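# Take one bottle from the cabinet, stand it on bench

## Task

Remove exactly one bottle from the cabinet and leave it standing upright on the bench; the remaining two bottles must stay inside the cabinet.

## Robot and tools

Robot: two UR-style arms, left_arm and right_arm, each on its own carriage on a single floor track running along y at x = 0. left_rail always carries left_arm and is the carriage on the +y side; right_rail carries right_arm. Each base sits at x = 0, y = that carriage's position_m, z = 0.04 m, facing +x. Both arms carry a 2-finger gripper (140 mm open). left_arm's fingers are rigid. right_arm's fingers can fold: grip with the outer quarter of the pads near the tips, because a grip nearer the palm may be loose, may squeeze too hard, or may let go, and a fingertip pushed into a surface folds without much resistance.

Scene frame (used in all results): fixed to the table, table top at z = 0, +z up, +x the way the arms face, +y to their left. The table edge is at x = 0.17 m. end_effector_position is the point between the closed pads; fingers point along the gripper's +z and close along its y. Fingertips reach about 33 mm past that point.

execute_actions(actions, cameras): runs the actions one after another. An action can have rows, steps, until, and rail commands. Each row is one control step (1/30 s) with 18 numbers, all in [-1, 1], always covering both arms in this order: left dx, dy, dz, rx, ry, rz, left gripper position, force_limit, speed, then the same nine for the right arm. The six pose numbers are an offset, not a pose. They count from that arm's Hand target as it stood when the action began, expressed in the Hand target's own axes. 1.0 equals 0.6 m or 180 degrees, and rx, ry, rz form a rotation vector. Every row in an action counts from the same start, so sending the same offset again in a later action moves the arm further. steps runs from 1 to 450 and defaults to 15. After the last row the arm keeps heading to that row's target. To ramp gently, raise the offset by about 0.01 per row (0.18 m/s). Sending all six zeros re-commands the current Hand target.

Gripper numbers: position +1 is fully open and about -0.8 is where the pads meet. At -1 the fingers close until stopped. force_limit runs from about 14 N at -1 to 58 N at +1. speed runs from 30 to 250 mm/s, and a faster close grips harder. To leave a gripper unchanged, repeat its last three numbers, because 0 is itself a command. After closing, check that object_status = 2 (0 moving, 1 blocked while opening, 2 blocked while closing, 3 reached position or pads met). position_measured is in counts: 3 is open, 230 is pads touching.

Rails: {"left_rail": {"position_m": p}} is an absolute place. The range is -0.8 to 1.5 m for left_rail and -1.5 to 0.8 m for right_rail. speed_m_s runs 0.01 to 1, and acceleration_factor 0.1 to 1. After sending a place, wait with an action such as {"steps": n, "until": {"left_rail": {"position_status": ["!=", "moving"]}}}. Keep the carriages 0.78 m or more apart. {"stop": true} brakes a carriage. A row's target moves along with its carriage. position_status values: moving, done, contact_stop, time_out, stopped, stopped_with_arm, stopped_for_other_arm, stopped_for_other_carriage. position_answer: taken or not_taken.

move(target, speed, blend, stop_force, zero, blocking, cameras): moves along straight paths. target is one 18-number row, or a list of up to 15 rows. Each row is offsets from the Hand targets as they stood at the start of the move, not from the previous row. speed is in m/s (0.002 to 3.6, default 0.25). blend is a corner radius in m. stop_force (3 to 120 N) ends an arm's path when it meets contact; do not rely on it while the gripper is turning. The result adds a move: line, e.g. done, off_target, held, fault, plus limits. wait(seconds 0 to 10) lets the scene run. stop brakes a running move. zero_wrist_force(arm) zeroes that arm's force sensor. zoom_image(camera, region [x0,y0,x1,y1], max 504x504) enlarges part of one of the newest images; the cameras are cam_high, cam_low, cam_front, cam_side, cam_left_wrist and cam_right_wrist. finished_scene(scene) ends the scene.

Results: Hand target (the base for the next offsets), end-effector position and quaternion, Joint positions (rail m, then six joints in rad), torques, Wrist force/torque in the gripper's own axes, Wrist depth grids (7x7, mm), Tool commands, and rail status.

Avoid: dropping the bottle or releasing it while it moves; knocking the other bottles or letting anything leave the table (the track and the metal strip count as off the table). Avoid hard hits on the cabinet, and pressing against firm surfaces, which can cause force faults near 150 N. Avoid contact between the two arms. Go around an arm's own base rather than close past it. Keep a heavy part near the grip centre. The controller limits orientation changes to 32 degrees per step, so command large turns gradually.

Each tool is called after "Emit:" as a command line: name --argument value for each argument, lists and objects as JSON in quotes; but a table of rows of numbers goes row by row, as --pt "numbers of a row", without its own name.

## Session

Emit:
execute_actions --actions '[]'

Scene clock: 0.00 s.
left_arm: end_effector_position=(+0.3456, +1.0712, +0.5800) position_measured=3 object_status=3 end_effector_quat_wxyz=(+0.000, +0.000, +1.000, +0.000) | right_arm: end_effector_position=(+0.3456, -1.1000, +0.5800) position_measured=3 object_status=3 end_effector_quat_wxyz=(+0.000, +0.000, +1.000, +0.000)
Joint positions: left_arm=[1.044 -0.316 -1.725 0.971 -0.816 -1.571 -0.316] | right_arm=[-1.127 -0.316 -1.725 0.971 -0.816 -1.571 -0.316]
Joint velocities: within noise
Joint torques (N m): no reading
Wrist force (N): no reading
Wrist torque (N m): no reading
Wrist force, peak (N): no reading
Wrist depth (mm): cam_left_wrist=[650 656 652 697 - - - / 689 - - 689 699 722 - / 718 - 693 745 - - - / 754 - - - - 141 1577 / - 113 796 - - 118 99 / - 97 826 - - - 100 / - 1842 1871 1828 1856 1885 -] | cam_right_wrist=[- - 645 - 658 647 682 / 651 - - 683 - 700 - / - - - - 721 723 750 / - 140 - - 781 131 - / - - 810 904 810 115 98 / - 1698 1754 892 - - - / - 1853 1949 1993 1802 - -]
Hand target: left_arm +0.3456, +1.0712, +0.5800; +0.000, +0.000, +1.000, +0.000 | right_arm +0.3456, -1.1000, +0.5800; +0.000, +0.000, +1.000, +0.000
Tool commands: left_gripper/position=+1.0 left_gripper/force_limit=+1.0 left_gripper/speed=+1.0 right_gripper/position=+1.0 right_gripper/force_limit=+1.0 right_gripper/speed=+1.0
left_rail: position_m=1.044 position_status=done
right_rail: position_m=-1.127 position_status=done

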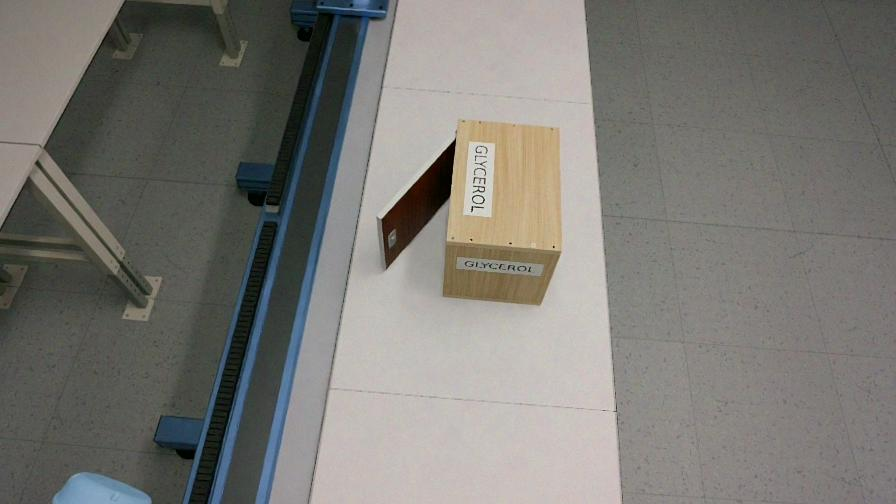

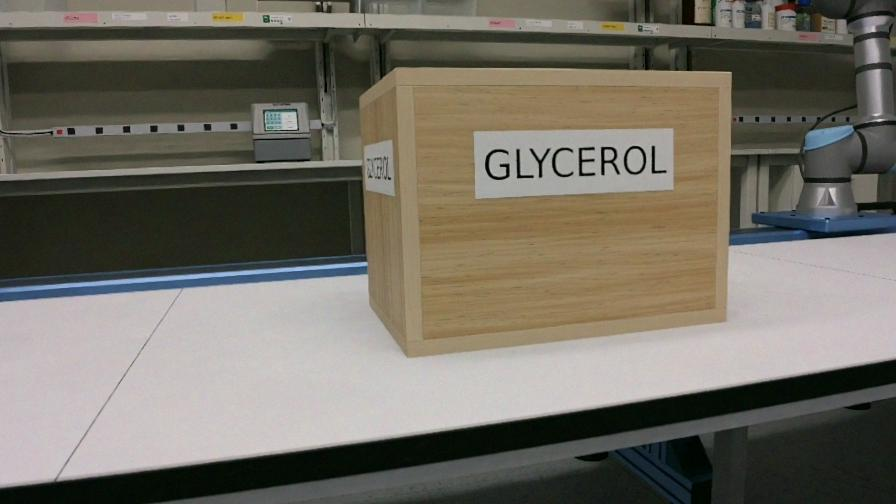

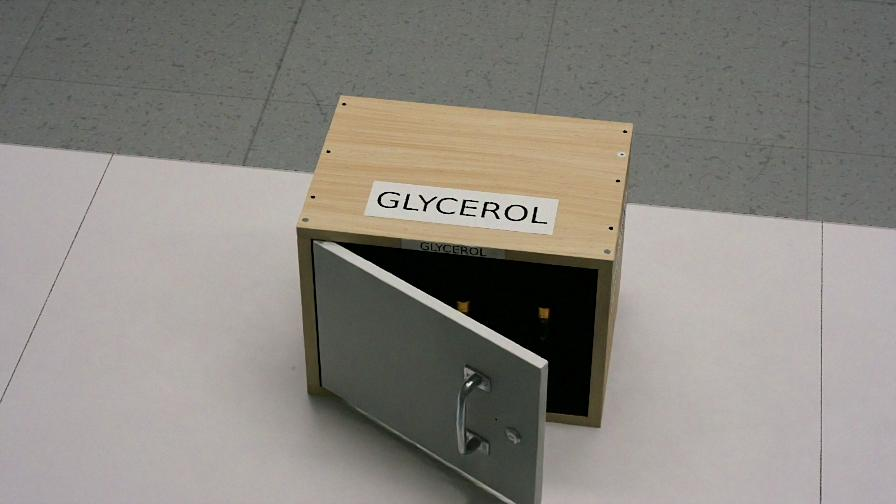

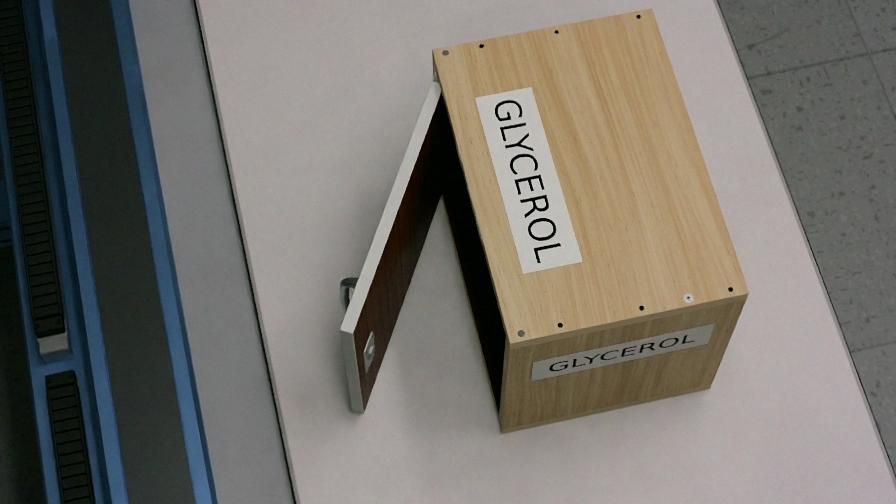

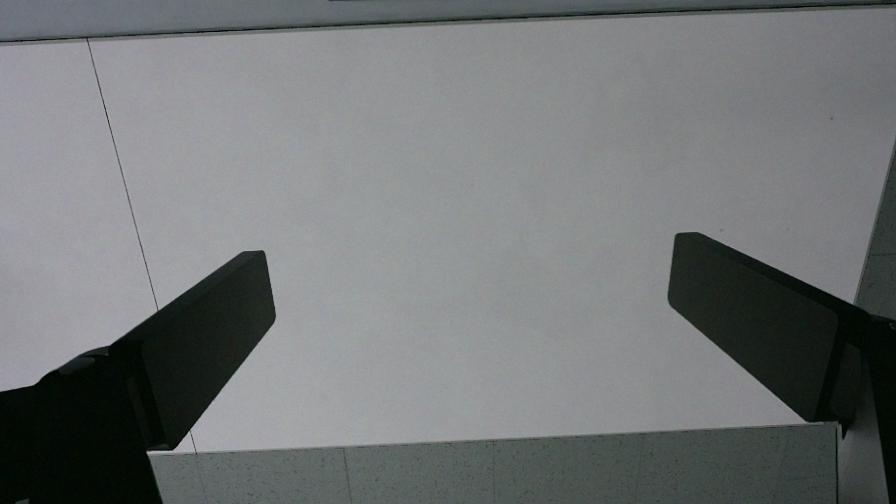

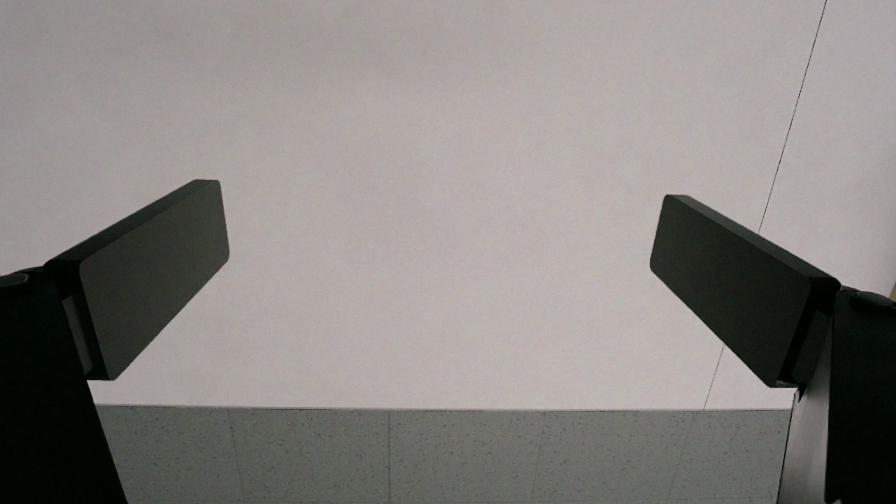

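Emit:
execute_actions --actions '[{"right_rail":{"position_m":-0.95},"steps":90,"until":{"right_rail":{"position_status":["!=","moving"]}}}]'

Emit:
move --target '[0,0,0,0,0,0,1,1,1,0.076,0.667,0.467,-0.596,0.188,0.596,1,1,1]' --speed 0.4 --cameras '["cam_high","cam_right_wrist","cam_front"]'

Scene clock: 83.47 s.
left_arm: end_effector_position=(+0.3456, +1.0712, +0.5800) position_measured=3 object_status=3 end_effector_quat_wxyz=(+0.000, +0.000, +1.000, +0.000) | right_arm: end_effector_position=(+0.3456, -0.9228, +0.5800) position_measured=3 object_status=3 end_effector_quat_wxyz=(+0.000, +0.000, +1.000, +0.000)
Joint positions: left_arm=[1.044 -0.316 -1.725 0.971 -0.816 -1.571 -0.316] | right_arm=[-0.95 -0.316 -1.725 0.971 -0.816 -1.571 -0.316]
Joint torques (N m): left_arm=[0.78 -13.09 -20.66 -2.7 0.01 0.17] | right_arm=[1.19 -10.98 -19.75 -2.92 -0.08 0.02]
Wrist force (N): left_arm=[-0.4 0.0 0.0] | right_arm=[-0.1 0.1 0.3]
Wrist torque (N m): left_arm=[0.01 0.09 0.00] | right_arm=[0.02 0.02 0.00]
Wrist force, peak (N): left_arm=[-0.3 -0.3 0.3] | right_arm=[-0.1 -2.0 -0.1]
Wrist depth (mm): cam_left_wrist=[652 625 647 704 665 - - / - 687 - 687 - 701 - / 749 710 720 - 725 - 742 / - 727 - - - 144 761 / 752 113 - - - 118 99 / - 104 - 862 853 - 100 / - 1856 1856 1856 1814 1900 -] | cam_right_wrist=[- 637 - - 648 - - / 680 670 - - 659 704 - / 705 709 - 752 - 727 - / - 129 - 769 - 131 719 / - 877 - - - 121 98 / - 1720 1802 1949 1790 892 - / - 1893 1880 1949 1964 - -]
Hand target: left_arm +0.3456, +1.0712, +0.5800; +0.000, +0.000, +1.000, +0.000 | right_arm +0.3456, -0.9228, +0.5800; +0.000, +0.000, +1.000, +0.000
Tool commands: left_gripper/position=+1.0 left_gripper/force_limit=+1.0 left_gripper/speed=+1.0 right_gripper/position=+1.0 right_gripper/force_limit=+1.0 right_gripper/speed=+1.0
left_rail: position_m=1.044 position_status=done
right_rail: position_m=-0.950 position_status=done

Scene clock: 87.47 s.
left_arm: end_effector_position=(+0.3456, +1.0712, +0.5800) position_measured=3 object_status=3 end_effector_quat_wxyz=(+0.000, +0.000, +1.000, +0.000) | right_arm: end_effector_position=(+0.2721, -0.5965, +0.3200) position_measured=3 object_status=3 end_effector_quat_wxyz=(-0.300, +0.593, +0.372, +0.647)
Joint positions: left_arm=[1.044 -0.316 -1.725 0.971 -0.816 -1.571 -0.316] | right_arm=[-0.95 -0.567 -3.08 2.748 -0.799 0.021 1.006]
Joint torques (N m): left_arm=[-0.73 -11.73 -20.81 -2.68 0.15 0.34] | right_arm=[10.84 29.6 -35.24 -5.37 0.3 -1.6]
Wrist force (N): left_arm=[-0.1 0.1 0.1] | right_arm=[-2.3 -0.1 -1.3]
Wrist torque (N m): left_arm=[0.03 0.03 0.00] | right_arm=[0.23 0.07 -0.11]
Wrist force, peak (N): left_arm=[-0.3 -0.2 0.4] | right_arm=[-6.3 -1.0 -1.3]
Wrist depth (mm): cam_left_wrist=[661 645 642 674 - 654 - / - 672 - - - 712 - / - 678 747 - - 733 729 / - 695 722 752 752 142 756 / - 113 791 - 807 118 99 / - 97 818 838 - - 100 / - 1828 1871 1856 1828 1885 -] | cam_right_wrist=[- 3096 3417 - 5847 3987 2436 / 1218 3655 802 589 - 3814 3655 / 1124 128 883 568 4784 4873 - / - 129 812 624 3133 131 3060 / - 598 653 651 820 121 98 / - 510 548 580 - 655 - / - - - - 516 - -]
Hand target: left_arm +0.3456, +1.0712, +0.5800; +0.000, +0.000, +1.000, +0.000 | right_arm +0.2721, -0.5965, +0.3200; -0.300, +0.593, +0.372, +0.647 (not the last commanded pose)
Off the commanded pose: left_arm 0.000 m, 0 deg | right_arm 0.082 m, 23 deg.
left_rail: position_m=1.044 position_status=done
right_rail: position_m=-0.950 position_status=done
move: held (right_arm; a check stopped the path); limits=held
pose unreachable (right arm): on one or more control steps of this call, first in action 0 (counted from 0), this arm could not follow its commanded pose, so it was not sent that pose on those steps. It may still have moved: this result reports where it is.
cause: moving toward the commanded pose would bring two parts of the arm too close to each other (joints 4 (elbow) to 6 (wrist 2) lie between them).
Images, in order (width x height): cam_high 896x504, cam_front 896x504, cam_right_wrist 896x504.

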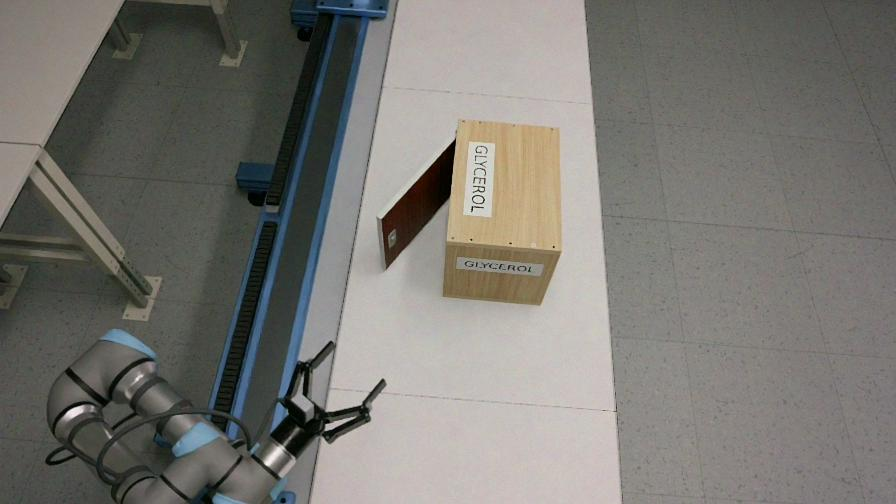

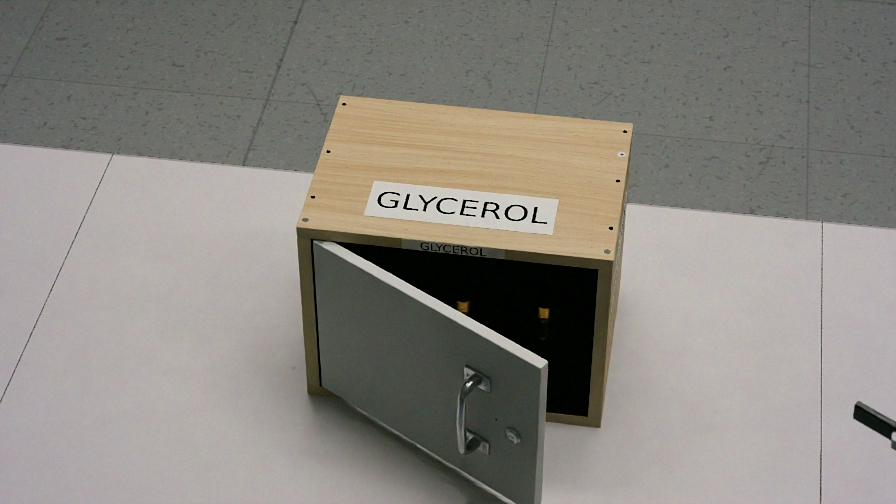

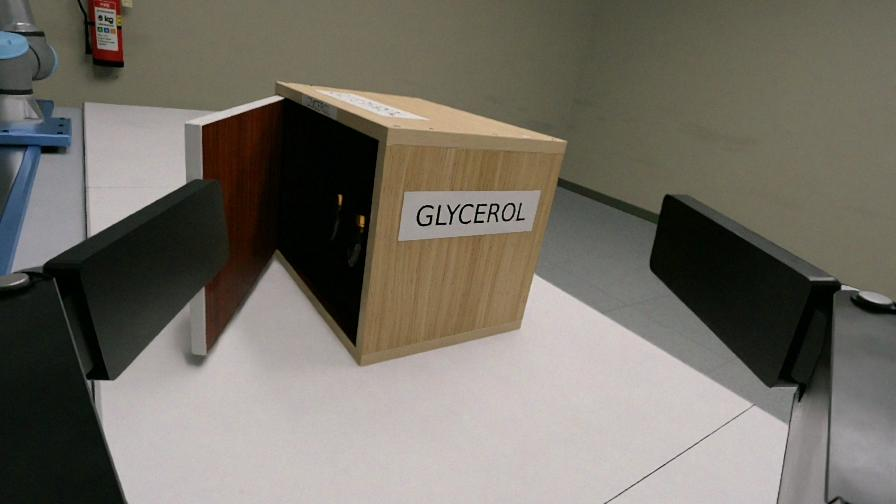

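Emit:
move --target '[0,0,0,0,0,0,1,1,1,-0.257,-0.145,0.391,0.183,0.0055,0.040,-1,-1,0]' --speed 0.25 --cameras '["cam_high","cam_front","cam_side","cam_right_wrist"]'

Scene clock: 156.10 s.
left_arm: end_effector_position=(+0.3456, +1.0712, +0.5800) position_measured=3 object_status=3 end_effector_quat_wxyz=(+0.000, +0.000, +1.000, +0.000) | right_arm: end_effector_position=(+0.2633, -0.5879, +0.2977) position_measured=233 object_status=3 end_effector_quat_wxyz=(-0.324, +0.587, +0.388, +0.632)
Joint positions: left_arm=[1.044 -0.316 -1.725 0.971 -0.816 -1.571 -0.316] | right_arm=[-0.95 -0.508 -2.987 2.795 -0.878 0.01 0.96]
Joint torques (N m): left_arm=[-0.65 -12.1 -21.46 -2.79 0.01 0.23] | right_arm=[-9.49 13.23 -36.56 -0.4 0.39 1.62]
Wrist force (N): left_arm=[-0.2 -0.1 0.3] | right_arm=[-2.1 0.0 -1.4]
Wrist torque (N m): left_arm=[0.00 0.04 0.00] | right_arm=[0.26 -0.08 -0.31]
Wrist force, peak (N): left_arm=[-0.5 -0.2 0.0] | right_arm=[-9.8 -3.0 -0.5]
Wrist depth (mm): cam_left_wrist=[650 652 658 630 - 667 - / - - - - - 714 689 / - - 672 - - - - / - 747 766 764 - 143 733 / - 113 731 761 796 119 99 / - 104 - 877 894 - 100 / - 1828 1856 1856 1930 1946 -] | cam_right_wrist=[1296 - - - - - - / 1316 - 774 550 593 5263 - / 986 - 849 526 627 4699 - / 748 719 103 112 637 3508 - / 599 - - - 81 2741 2829 / - - - - - - 2230 / - - - - - - -]
Hand target: left_arm +0.3456, +1.0712, +0.5800; +0.000, +0.000, +1.000, +0.000 | right_arm +0.2633, -0.5879, +0.2977; -0.324, +0.587, +0.388, +0.632 (not the last commanded pose)
Off the commanded pose: left_arm 0.000 m, 0 deg | right_arm 0.278 m, 30 deg.
left_rail: position_m=1.044 position_status=done
right_rail: position_m=-0.950 position_status=done
move: held (right_arm; a check stopped the path); limits=held
pose unreachable (right arm): on one or more control steps of this call, first in action 0 (counted from 0), this arm could not follow its commanded pose, so it was not sent that pose on those steps. It may still have moved: this result reports where it is.
cause: moving toward the commanded pose would bring two parts of the arm too close to each other (joints 4 (elbow) to 6 (wrist 2) lie between them).
Images, in order (width x height): cam_high 896x504, cam_front 896x504, cam_side 896x504, cam_right_wrist 896x504.

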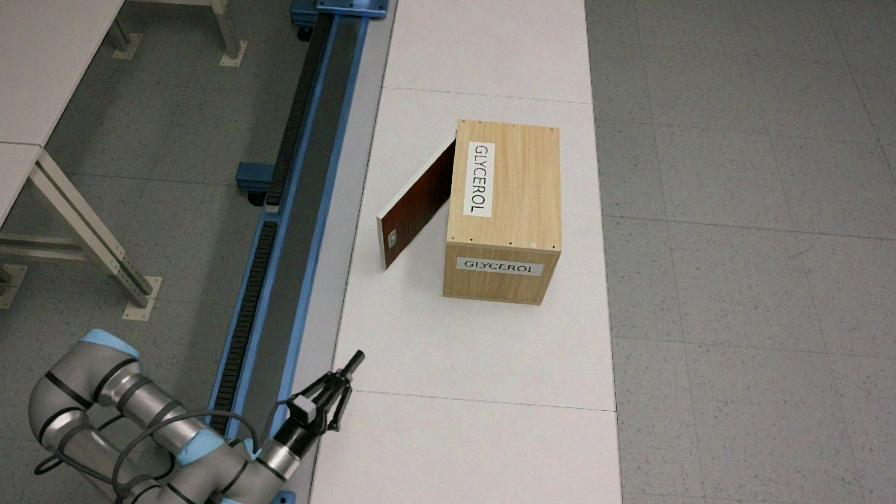

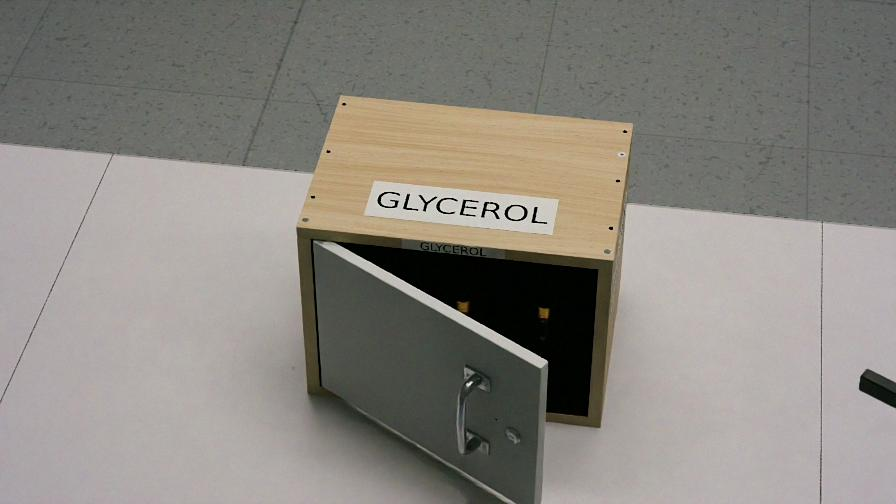

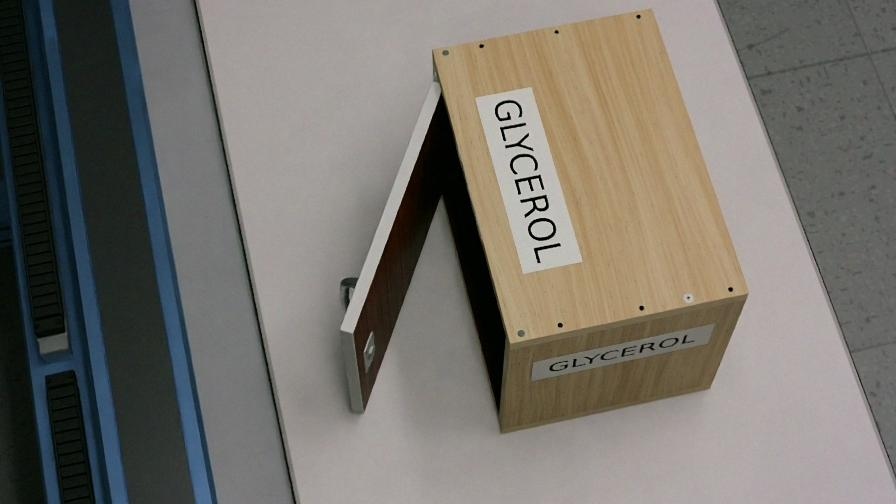

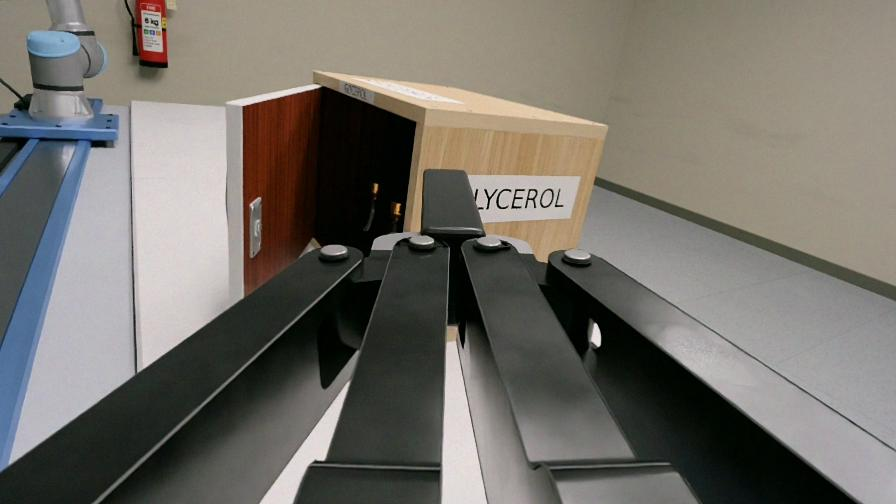

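Emit:
move --pt "0 0 0 0 0 0 1 1 1 0.085 -0.027 0.268 0 0 0 -1 -1 0" --pt "0 0 0 0 0 0 1 1 1 -0.225 -0.093 0.396 0.164 0.006 0.035 -1 -1 0" --speed 0.2 --blend 0.04 --cameras '["cam_high","cam_front","cam_side","cam_right_wrist"]'

Scene clock: 175.47 s.
left_arm: end_effector_position=(+0.3456, +1.0712, +0.5800) position_measured=3 object_status=3 end_effector_quat_wxyz=(+0.000, +0.000, +1.000, +0.000) | right_arm: end_effector_position=(+0.3450, -0.3598, +0.1596) position_measured=233 object_status=3 end_effector_quat_wxyz=(+0.501, -0.500, -0.500, -0.499)
Joint positions: left_arm=[1.044 -0.316 -1.725 0.971 -0.816 -1.571 -0.316] | right_arm=[-0.95 0.374 -1.089 2.043 -0.953 0.372 0]
Joint torques (N m): left_arm=[-0.95 -12.02 -21.71 -2.81 -0.3 0.21] | right_arm=[11.42 -38.96 -25.92 1.19 1.39 -1.65]
Wrist force (N): left_arm=[-0.1 -0.1 0.1] | right_arm=[-2.5 0.1 -1.7]
Wrist torque (N m): left_arm=[0.00 0.02 0.00] | right_arm=[0.20 -0.03 -0.17]
Wrist force, peak (N): left_arm=[-0.5 -0.4 0.1] | right_arm=[-4.4 1.8 -0.3]
Wrist depth (mm): cam_left_wrist=[668 650 661 640 - 659 659 / - - - - 672 701 - / 704 - - 697 - 687 - / - - - 783 - 141 1620 / 766 113 - - - 118 99 / - 98 - - 874 - 100 / - 1774 1900 1915 1915 1856 -] | cam_right_wrist=[- - - 428 562 219 223 / - - 286 - 591 232 232 / - 719 321 473 619 247 248 / 465 559 314 111 258 262 264 / 381 - - - 81 276 282 / - - - - - - 301 / - - - - - - -]
Hand target: left_arm +0.3456, +1.0712, +0.5800; +0.000, +0.000, +1.000, +0.000 | right_arm +0.3450, -0.3598, +0.1596; +0.501, -0.500, -0.501, -0.499
Off the commanded pose: left_arm 0.000 m, 0 deg | right_arm 0.000 m, 0 deg.
left_rail: position_m=1.044 position_status=done
right_rail: position_m=-0.950 position_status=done
move: done
Images, in order (width x height): cam_high 896x504, cam_front 896x504, cam_side 896x504, cam_right_wrist 896x504.

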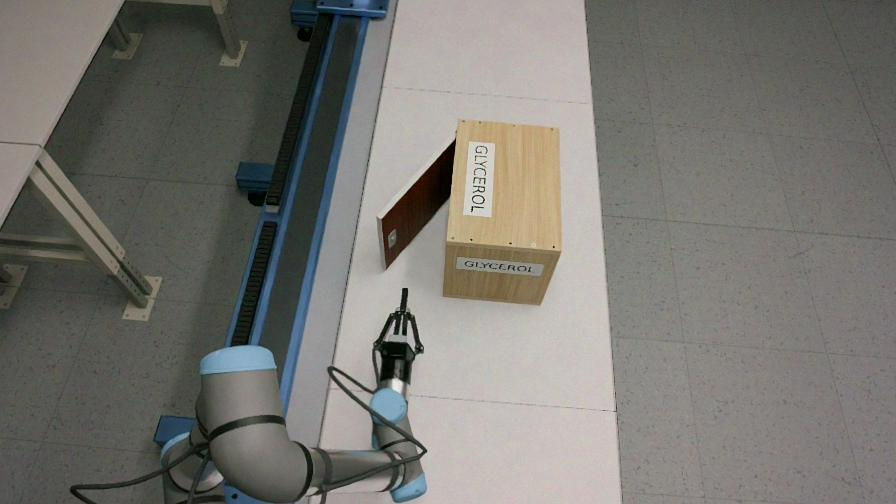

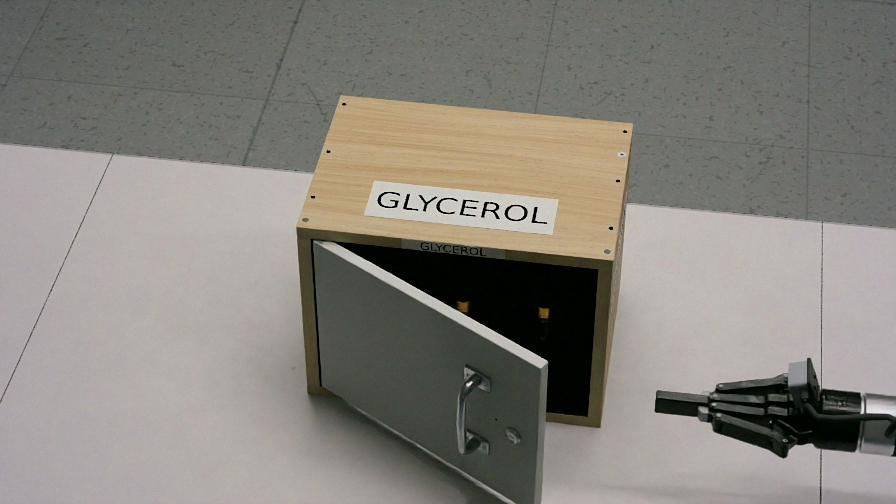

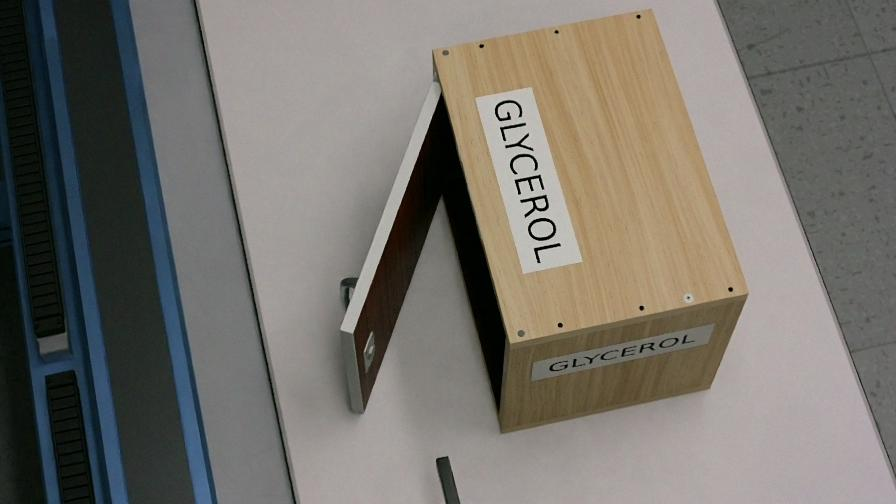

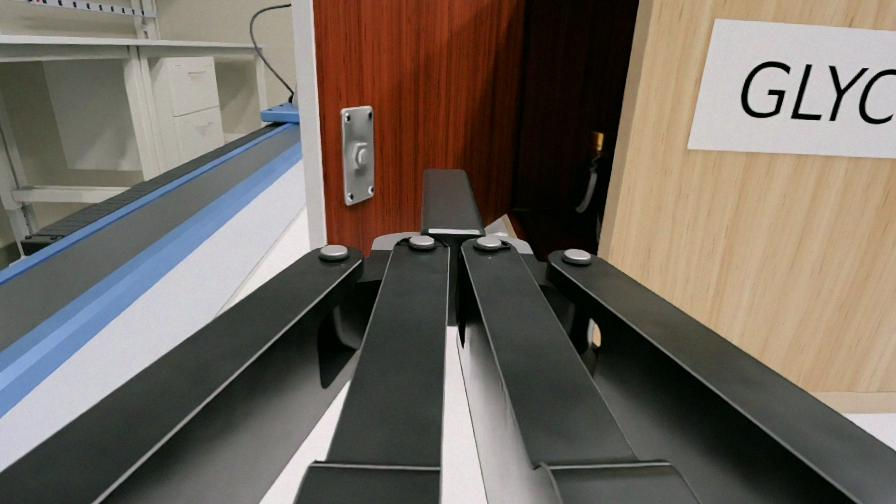

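Emit:
move --pt "0 0 0 0 0 0 1 1 1 0 0.008 0.35 0 0 0 -1 -1 0" --pt "0 0 0 0 0 0 1 1 1 0 -0.025 0.383 0 0 0 -1 -1 0" --pt "0 0 0 0 0 0 1 1 1 0 -0.142 0.483 0 0 0 -1 -1 0" --pt "0 0 0 0 0 0 1 1 1 0 -0.225 0.608 0 0 0 -1 -1 0" --pt "0 0 0 0 0 0 1 1 1 0 -0.275 0.75 0 0 0 -1 -1 0" --pt "0 0 0 0 0 0 1 1 1 0 -0.267 0.825 0 0 0 -1 -1 0" --speed '[0.15,0.08,0.1,0.1,0.1,0.1]' --blend 0.015 --stop_force 40 --cameras '["cam_high","cam_front","cam_side","cam_right_wrist"]'

Scene clock: 214.47 s.
left_arm: end_effector_position=(+0.3456, +1.0712, +0.5800) position_measured=3 object_status=3 end_effector_quat_wxyz=(+0.000, +0.000, +1.000, +0.000) | right_arm: end_effector_position=(+0.1835, +0.1348, +0.1595) position_measured=233 object_status=3 end_effector_quat_wxyz=(+0.501, -0.500, -0.501, -0.499)
Joint positions: left_arm=[1.044 -0.316 -1.725 0.971 -0.816 -1.571 -0.316] | right_arm=[-0.95 1.169 -0.338 0.554 -0.215 1.166 0.001]
Joint torques (N m): left_arm=[-0.35 -11.23 -21.82 -2.96 -0.06 0.37] | right_arm=[10.3 -56.53 -37.23 -0.35 -1.75 -1.67]
Wrist force (N): left_arm=[0.1 -0.2 0.0] | right_arm=[-3.0 -0.3 -2.6]
Wrist torque (N m): left_arm=[-0.04 -0.03 0.00] | right_arm=[0.16 0.13 -0.13]
Wrist force, peak (N): left_arm=[-0.3 -0.5 0.2] | right_arm=[-1.7 3.8 -4.2]
Wrist depth (mm): cam_left_wrist=[656 652 649 643 665 - - / - - - 680 - 710 - / - 725 - 710 - - - / - - - - 756 145 1311 / - 113 - 794 - 118 99 / - 97 - 754 - - 100 / - 1828 1885 1885 1885 1915 -] | cam_right_wrist=[1259 171 163 156 149 141 135 / 1530 - 174 162 156 149 143 / - 195 - 170 164 156 150 / 2308 - 100 114 107 165 155 / - - - - 81 170 166 / - - - - - - 173 / - - - - - - -]
Hand target: left_arm +0.3456, +1.0712, +0.5800; +0.000, +0.000, +1.000, +0.000 | right_arm +0.1835, +0.1348, +0.1595; +0.501, -0.500, -0.501, -0.499
Off the commanded pose: left_arm 0.000 m, 0 deg | right_arm 0.000 m, 0 deg.
left_rail: position_m=1.044 position_status=done
right_rail: position_m=-0.950 position_status=done
move: done; blend cut to 0.014 m at target 1, 0.014 m at target 2
Images, in order (width x height): cam_high 896x504, cam_front 896x504, cam_side 896x504, cam_right_wrist 896x504.

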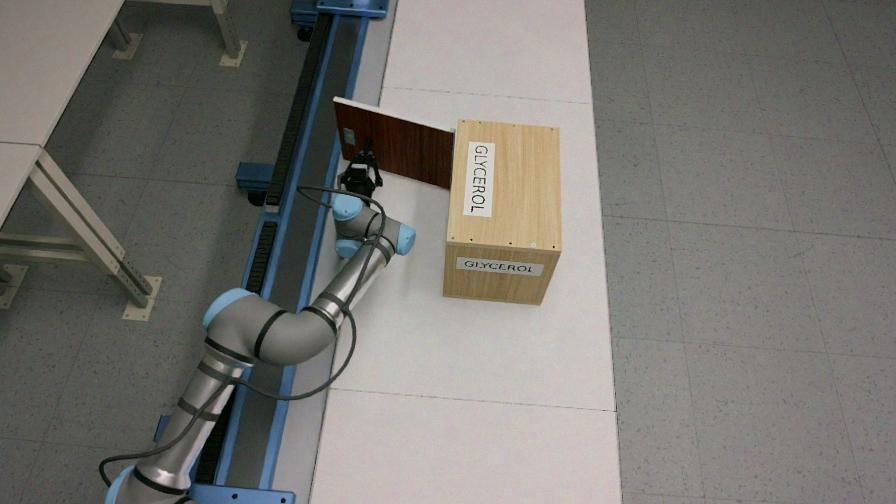

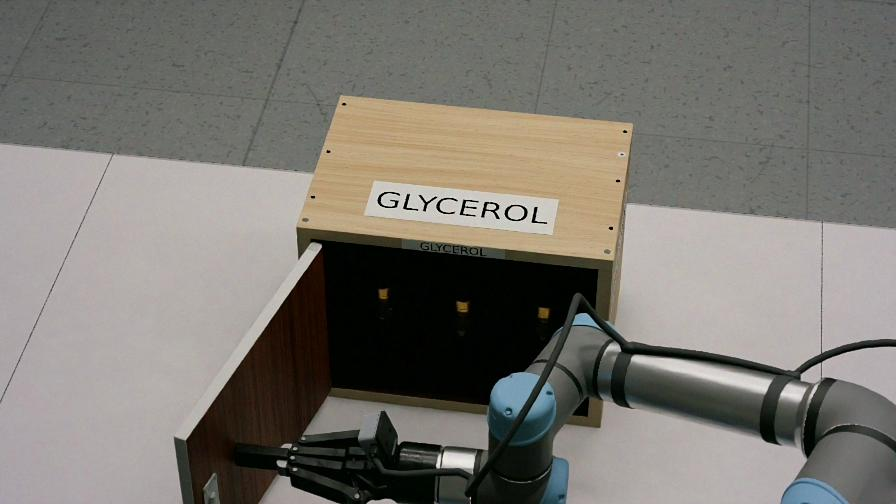

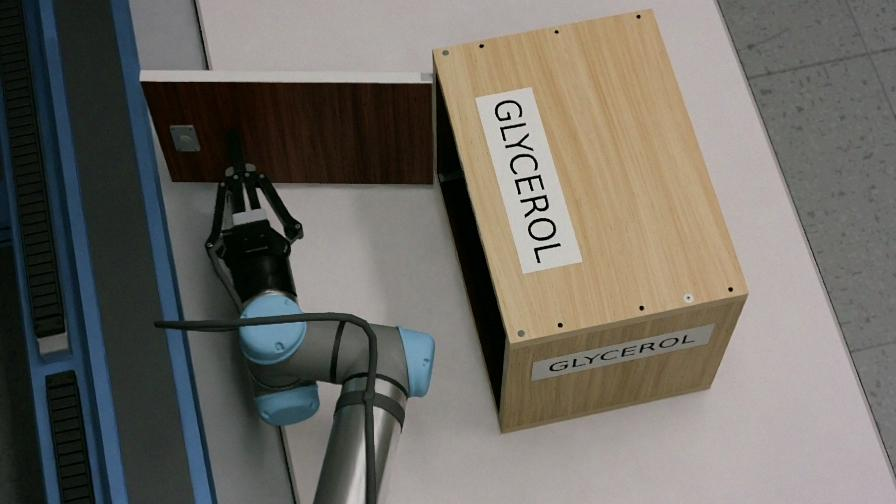

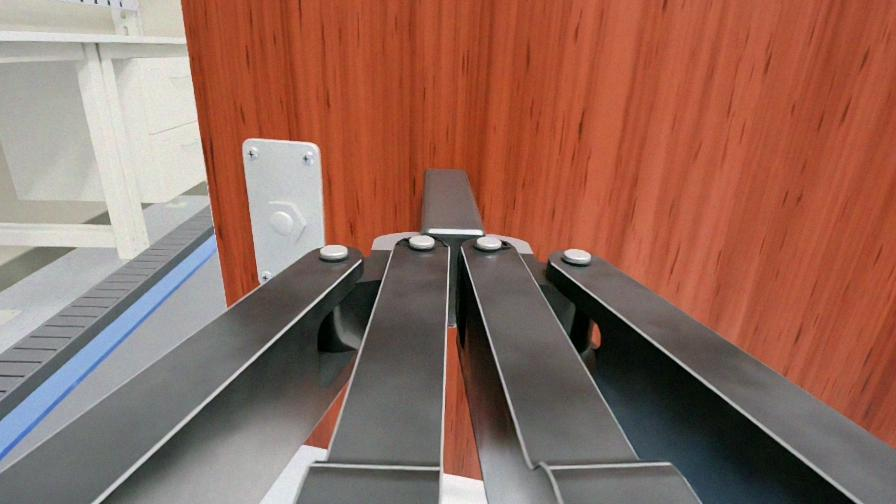

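Emit:
move --pt "0 0 0 0 0 0 1 1 1 0 0.02 -0.42 0 0 0 -1 -1 0" --pt "0 0 0 0 0 0 1 1 1 0.1 0.03 -0.62 -0.36 0 0 -0.5 -1 0" --speed 0.3 --blend '[0.1,0]' --cameras '["cam_high","cam_front","cam_right_wrist"]'

Scene clock: 241.97 s.
left_arm: end_effector_position=(+0.3456, +1.0712, +0.5800) position_measured=3 object_status=3 end_effector_quat_wxyz=(+0.000, +0.000, +1.000, +0.000) | right_arm: end_effector_position=(+0.2025, -0.2372, +0.2197) position_measured=192 object_status=0 end_effector_quat_wxyz=(-0.155, +0.690, +0.155, +0.690)
Joint positions: left_arm=[1.044 -0.316 -1.725 0.971 -0.816 -1.571 -0.316] | right_arm=[-0.95 1.476 -0.943 1.559 -0.615 2.604 0.002]
Joint torques (N m): left_arm=[-2.03 -9.9 -21.23 -3.02 -0.11 0.06] | right_arm=[11.35 -36.11 -31.51 0.86 1.39 1.68]
Wrist force (N): left_arm=[0.1 0.1 0.0] | right_arm=[-2.1 0.1 -1.2]
Wrist torque (N m): left_arm=[0.02 -0.01 0.00] | right_arm=[0.18 -0.03 -0.32]
Wrist force, peak (N): left_arm=[-0.3 -0.4 0.2] | right_arm=[-3.8 -0.6 -2.8]
Wrist depth (mm): cam_left_wrist=[649 640 649 633 649 659 689 / 670 680 - 663 - 693 - / 650 - 740 674 - - 725 / 745 - 740 - 804 145 1411 / 781 113 791 771 - 118 99 / - 97 - 853 826 - 100 / - 1871 1842 1871 1842 1900 -] | cam_right_wrist=[- 485 554 619 337 3417 - / - 489 625 670 602 3508 2957 / - 486 631 689 631 4177 - / 410 478 102 119 372 3209 3096 / - - 91 476 81 87 549 / - - - - - 83 - / - - - - - 70 -]
Hand target: left_arm +0.3456, +1.0712, +0.5800; +0.000, +0.000, +1.000, +0.000 | right_arm +0.2025, -0.2372, +0.2197; -0.155, +0.690, +0.155, +0.690
Off the commanded pose: left_arm 0.000 m, 0 deg | right_arm 0.000 m, 0 deg.
left_rail: position_m=1.044 position_status=done
right_rail: position_m=-0.950 position_status=done
move: done
Images, in order (width x height): cam_high 896x504, cam_front 896x504, cam_right_wrist 896x504.

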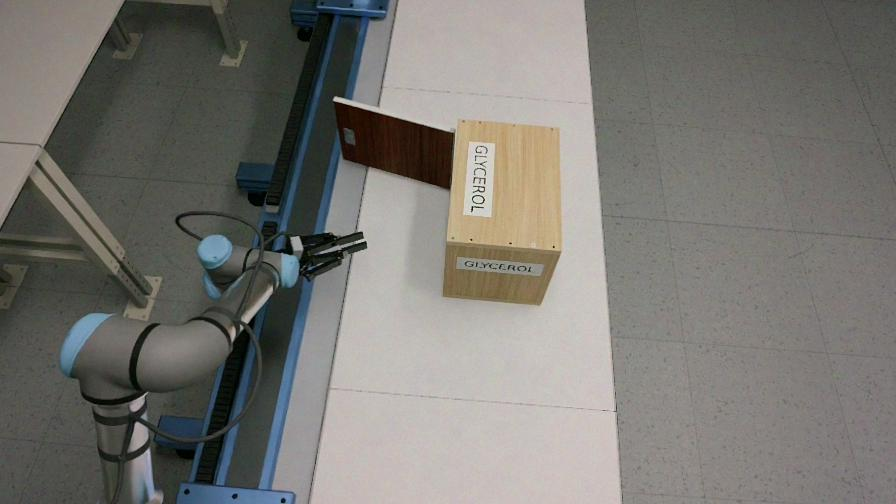

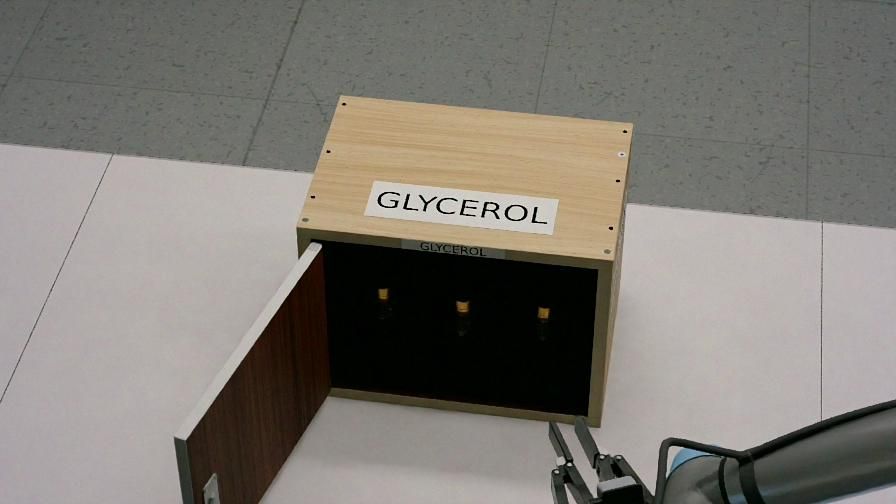

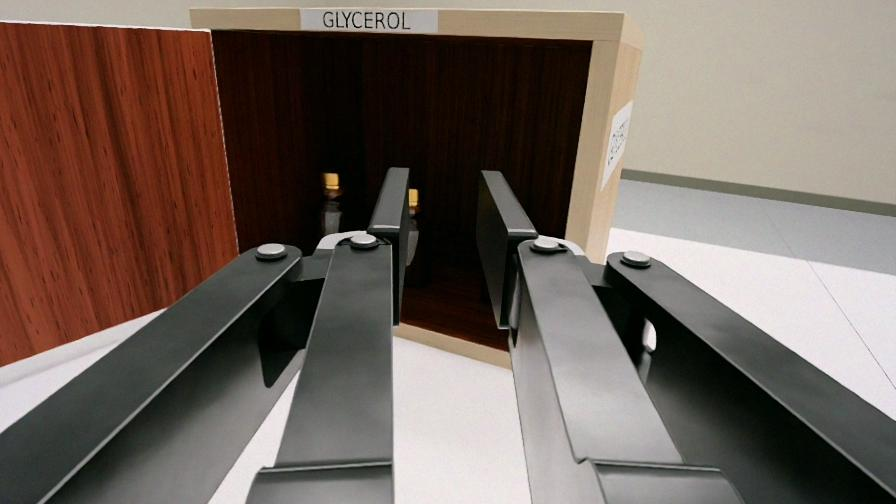

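Emit:
move --target '[0,0,0,0,0,0,1,1,1,0,-0.1,0,0,0,0,1,-1,0.5]' --cameras '["cam_right_wrist"]'

Emit:
zoom_image --camera "cam_right_wrist" --region '[200, 60, 620, 380]'

Scene clock: 250.93 s.
left_arm: end_effector_position=(+0.3456, +1.0712, +0.5800) position_measured=3 object_status=3 end_effector_quat_wxyz=(+0.000, +0.000, +1.000, +0.000) | right_arm: end_effector_position=(+0.1768, -0.1830, +0.2197) position_measured=3 object_status=3 end_effector_quat_wxyz=(-0.155, +0.690, +0.155, +0.690)
Joint positions: left_arm=[1.044 -0.316 -1.725 0.971 -0.816 -1.571 -0.316] | right_arm=[-0.95 1.525 -0.825 1.346 -0.519 2.653 0.002]
Joint torques (N m): left_arm=[-1.67 -10.66 -20.29 -3.1 -0.23 0.26] | right_arm=[11.15 -41.07 -32.05 0.9 1.34 1.73]
Wrist force (N): left_arm=[0.0 0.1 0.1] | right_arm=[-2.4 -0.2 -1.1]
Wrist torque (N m): left_arm=[0.03 0.00 0.00] | right_arm=[0.09 0.09 -0.31]
Wrist force, peak (N): left_arm=[-0.5 0.0 0.2] | right_arm=[-2.6 -1.1 -1.4]
Wrist depth (mm): cam_left_wrist=[654 676 643 649 - - - / - - 706 682 - - - / 682 - - 756 752 769 - / 736 - - 759 - 144 1711 / 759 113 - 850 749 118 99 / - 97 824 807 - - 100 / - 1978 1856 1915 1885 1900 -] | cam_right_wrist=[- - 503 658 545 496 3289 / 339 378 568 691 622 349 - / - 374 604 719 655 3814 - / - 129 583 612 586 131 - / - 455 501 494 482 121 98 / - 402 389 - - - - / - - 331 - 358 354 -]
Hand target: left_arm +0.3456, +1.0712, +0.5800; +0.000, +0.000, +1.000, +0.000 | right_arm +0.1768, -0.1829, +0.2197; -0.155, +0.690, +0.155, +0.690
Off the commanded pose: left_arm 0.000 m, 0 deg | right_arm 0.000 m, 0 deg.
left_rail: position_m=1.044 position_status=done
right_rail: position_m=-0.950 position_status=done
move: done
Images, in order (width x height): cam_right_wrist 896x504.

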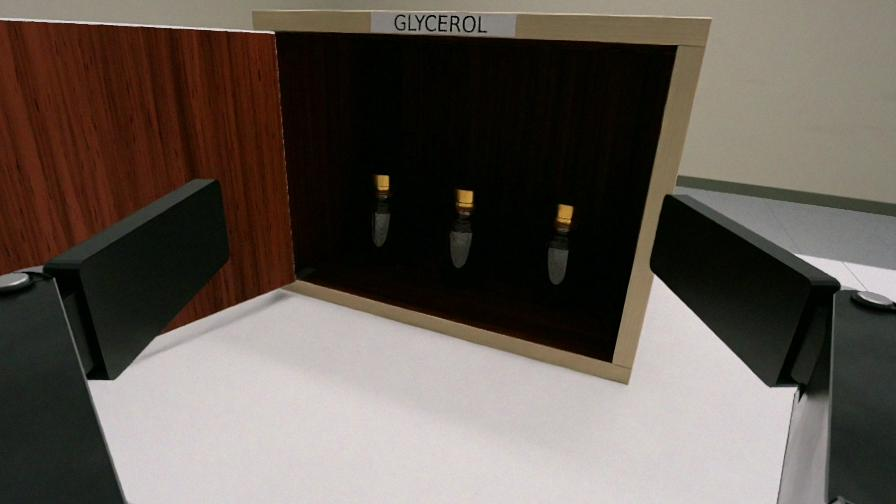

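Scaled by 1.200 from the camera's 896x504 image, which has a finer 1280x720 frame.

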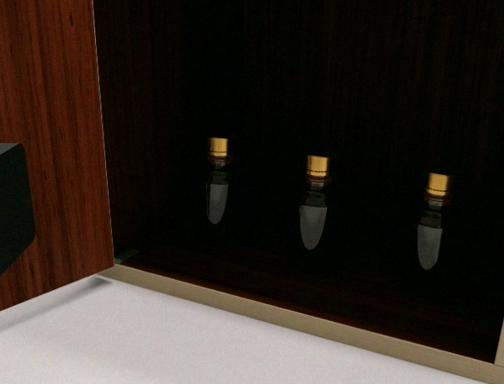

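Emit:
move --target '[0,0,0,0,0,0,1,1,1,-0.15,0.07,0.415,0,-0.111,0,0.05,-1,0]' --speed 0.2 --cameras '["cam_right_wrist","cam_front","cam_side"]'

Emit:
zoom_image --camera "cam_right_wrist" --region '[220, 0, 680, 260]'

Scene clock: 295.80 s.
left_arm: end_effector_position=(+0.3456, +1.0712, +0.5800) position_measured=3 object_status=3 end_effector_quat_wxyz=(+0.000, +0.000, +1.000, +0.000) | right_arm: end_effector_position=(+0.4198, -0.1144, +0.1294) position_measured=123 object_status=3 end_effector_quat_wxyz=(-0.126, +0.799, +0.180, +0.559)
Joint positions: left_arm=[1.044 -0.316 -1.725 0.971 -0.816 -1.571 -0.316] | right_arm=[-0.95 1.171 -0.493 0.693 0.254 2.246 0.297]
Joint torques (N m): left_arm=[-2.3 -9.2 -19.51 -2.76 -0.35 0.39] | right_arm=[-4.41 -51.06 -34.71 1.32 2.02 1.71]
Wrist force (N): left_arm=[-0.1 0.0 -0.1] | right_arm=[-2.1 0.1 -1.4]
Wrist torque (N m): left_arm=[0.00 0.02 0.00] | right_arm=[0.17 0.06 -0.35]
Wrist force, peak (N): left_arm=[-0.5 -0.3 0.3] | right_arm=[-2.2 -0.3 -3.4]
Wrist depth (mm): cam_left_wrist=[649 642 686 656 663 680 661 / 627 - - 693 695 676 687 / - - - - - 727 - / - 752 722 747 - 144 1499 / 783 113 789 - - 118 99 / - 103 853 - - - 100 / - 1842 1828 1856 1856 1885 -] | cam_right_wrist=[253 302 429 411 372 334 281 / 264 317 397 426 414 360 237 / 266 329 336 266 230 351 209 / - 296 132 290 133 259 185 / - - 255 259 248 78 142 / - - 244 239 234 - - / - - 212 221 - - -]
Hand target: left_arm +0.3456, +1.0712, +0.5800; +0.000, +0.000, +1.000, +0.000 | right_arm +0.4198, -0.1143, +0.1294; -0.126, +0.799, +0.180, +0.559
Off the commanded pose: left_arm 0.000 m, 0 deg | right_arm 0.000 m, 0 deg.
left_rail: position_m=1.044 position_status=done
right_rail: position_m=-0.950 position_status=done
move: done
Images, in order (width x height): cam_front 896x504, cam_side 896x504, cam_right_wrist 896x504.

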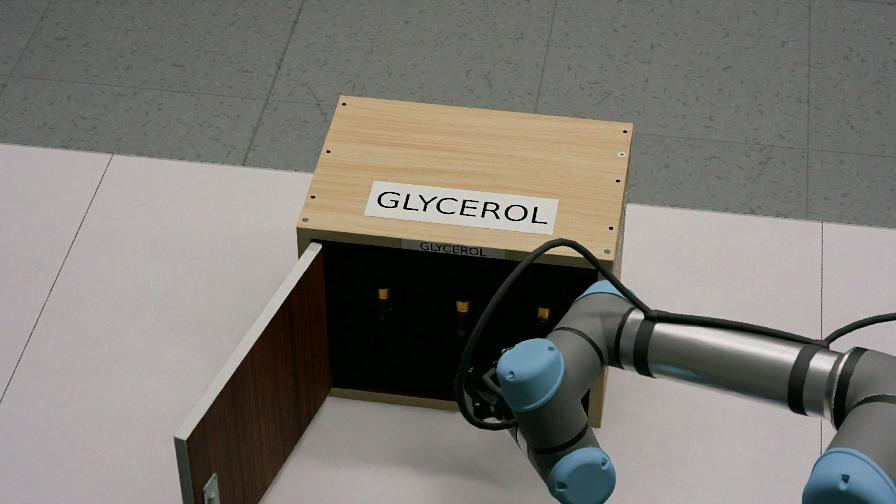

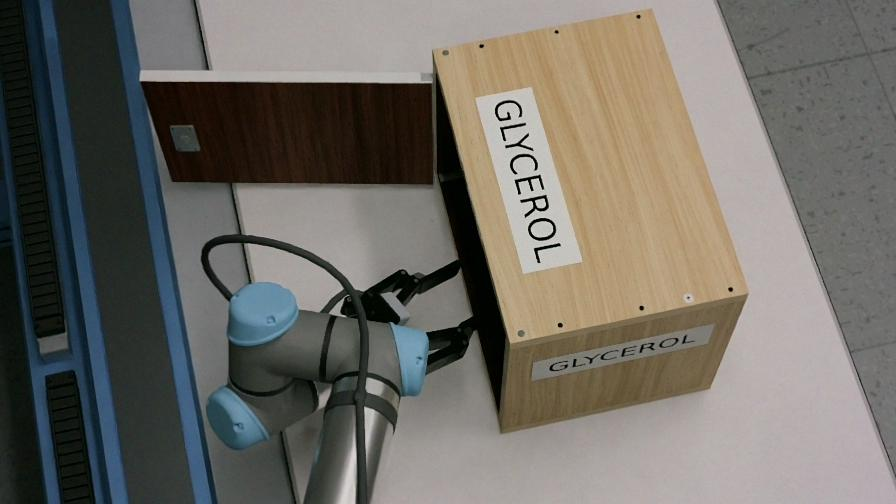

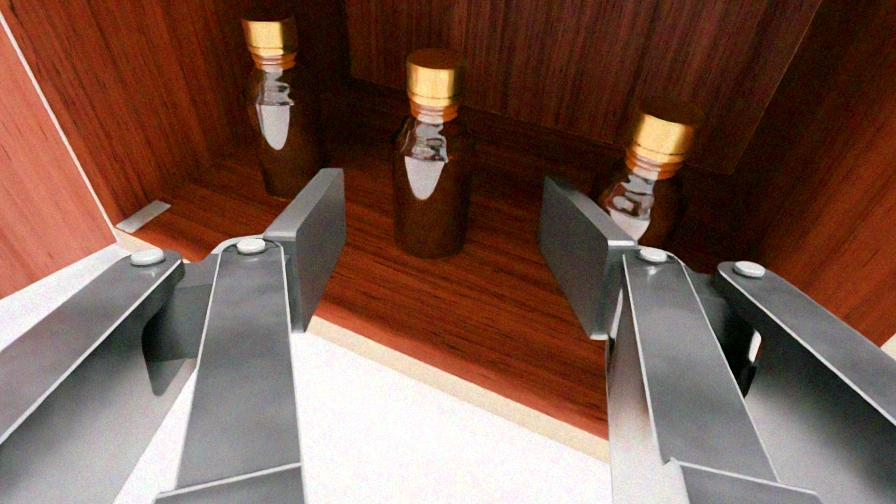

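Scaled by 1.096 from the camera's 896x504 image, which has a finer 1280x720 frame.

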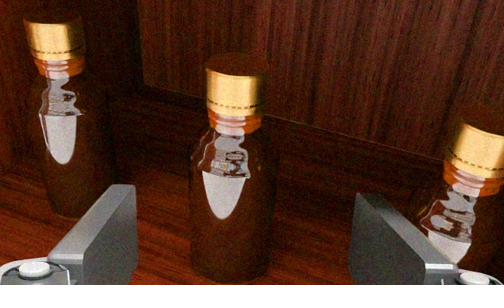

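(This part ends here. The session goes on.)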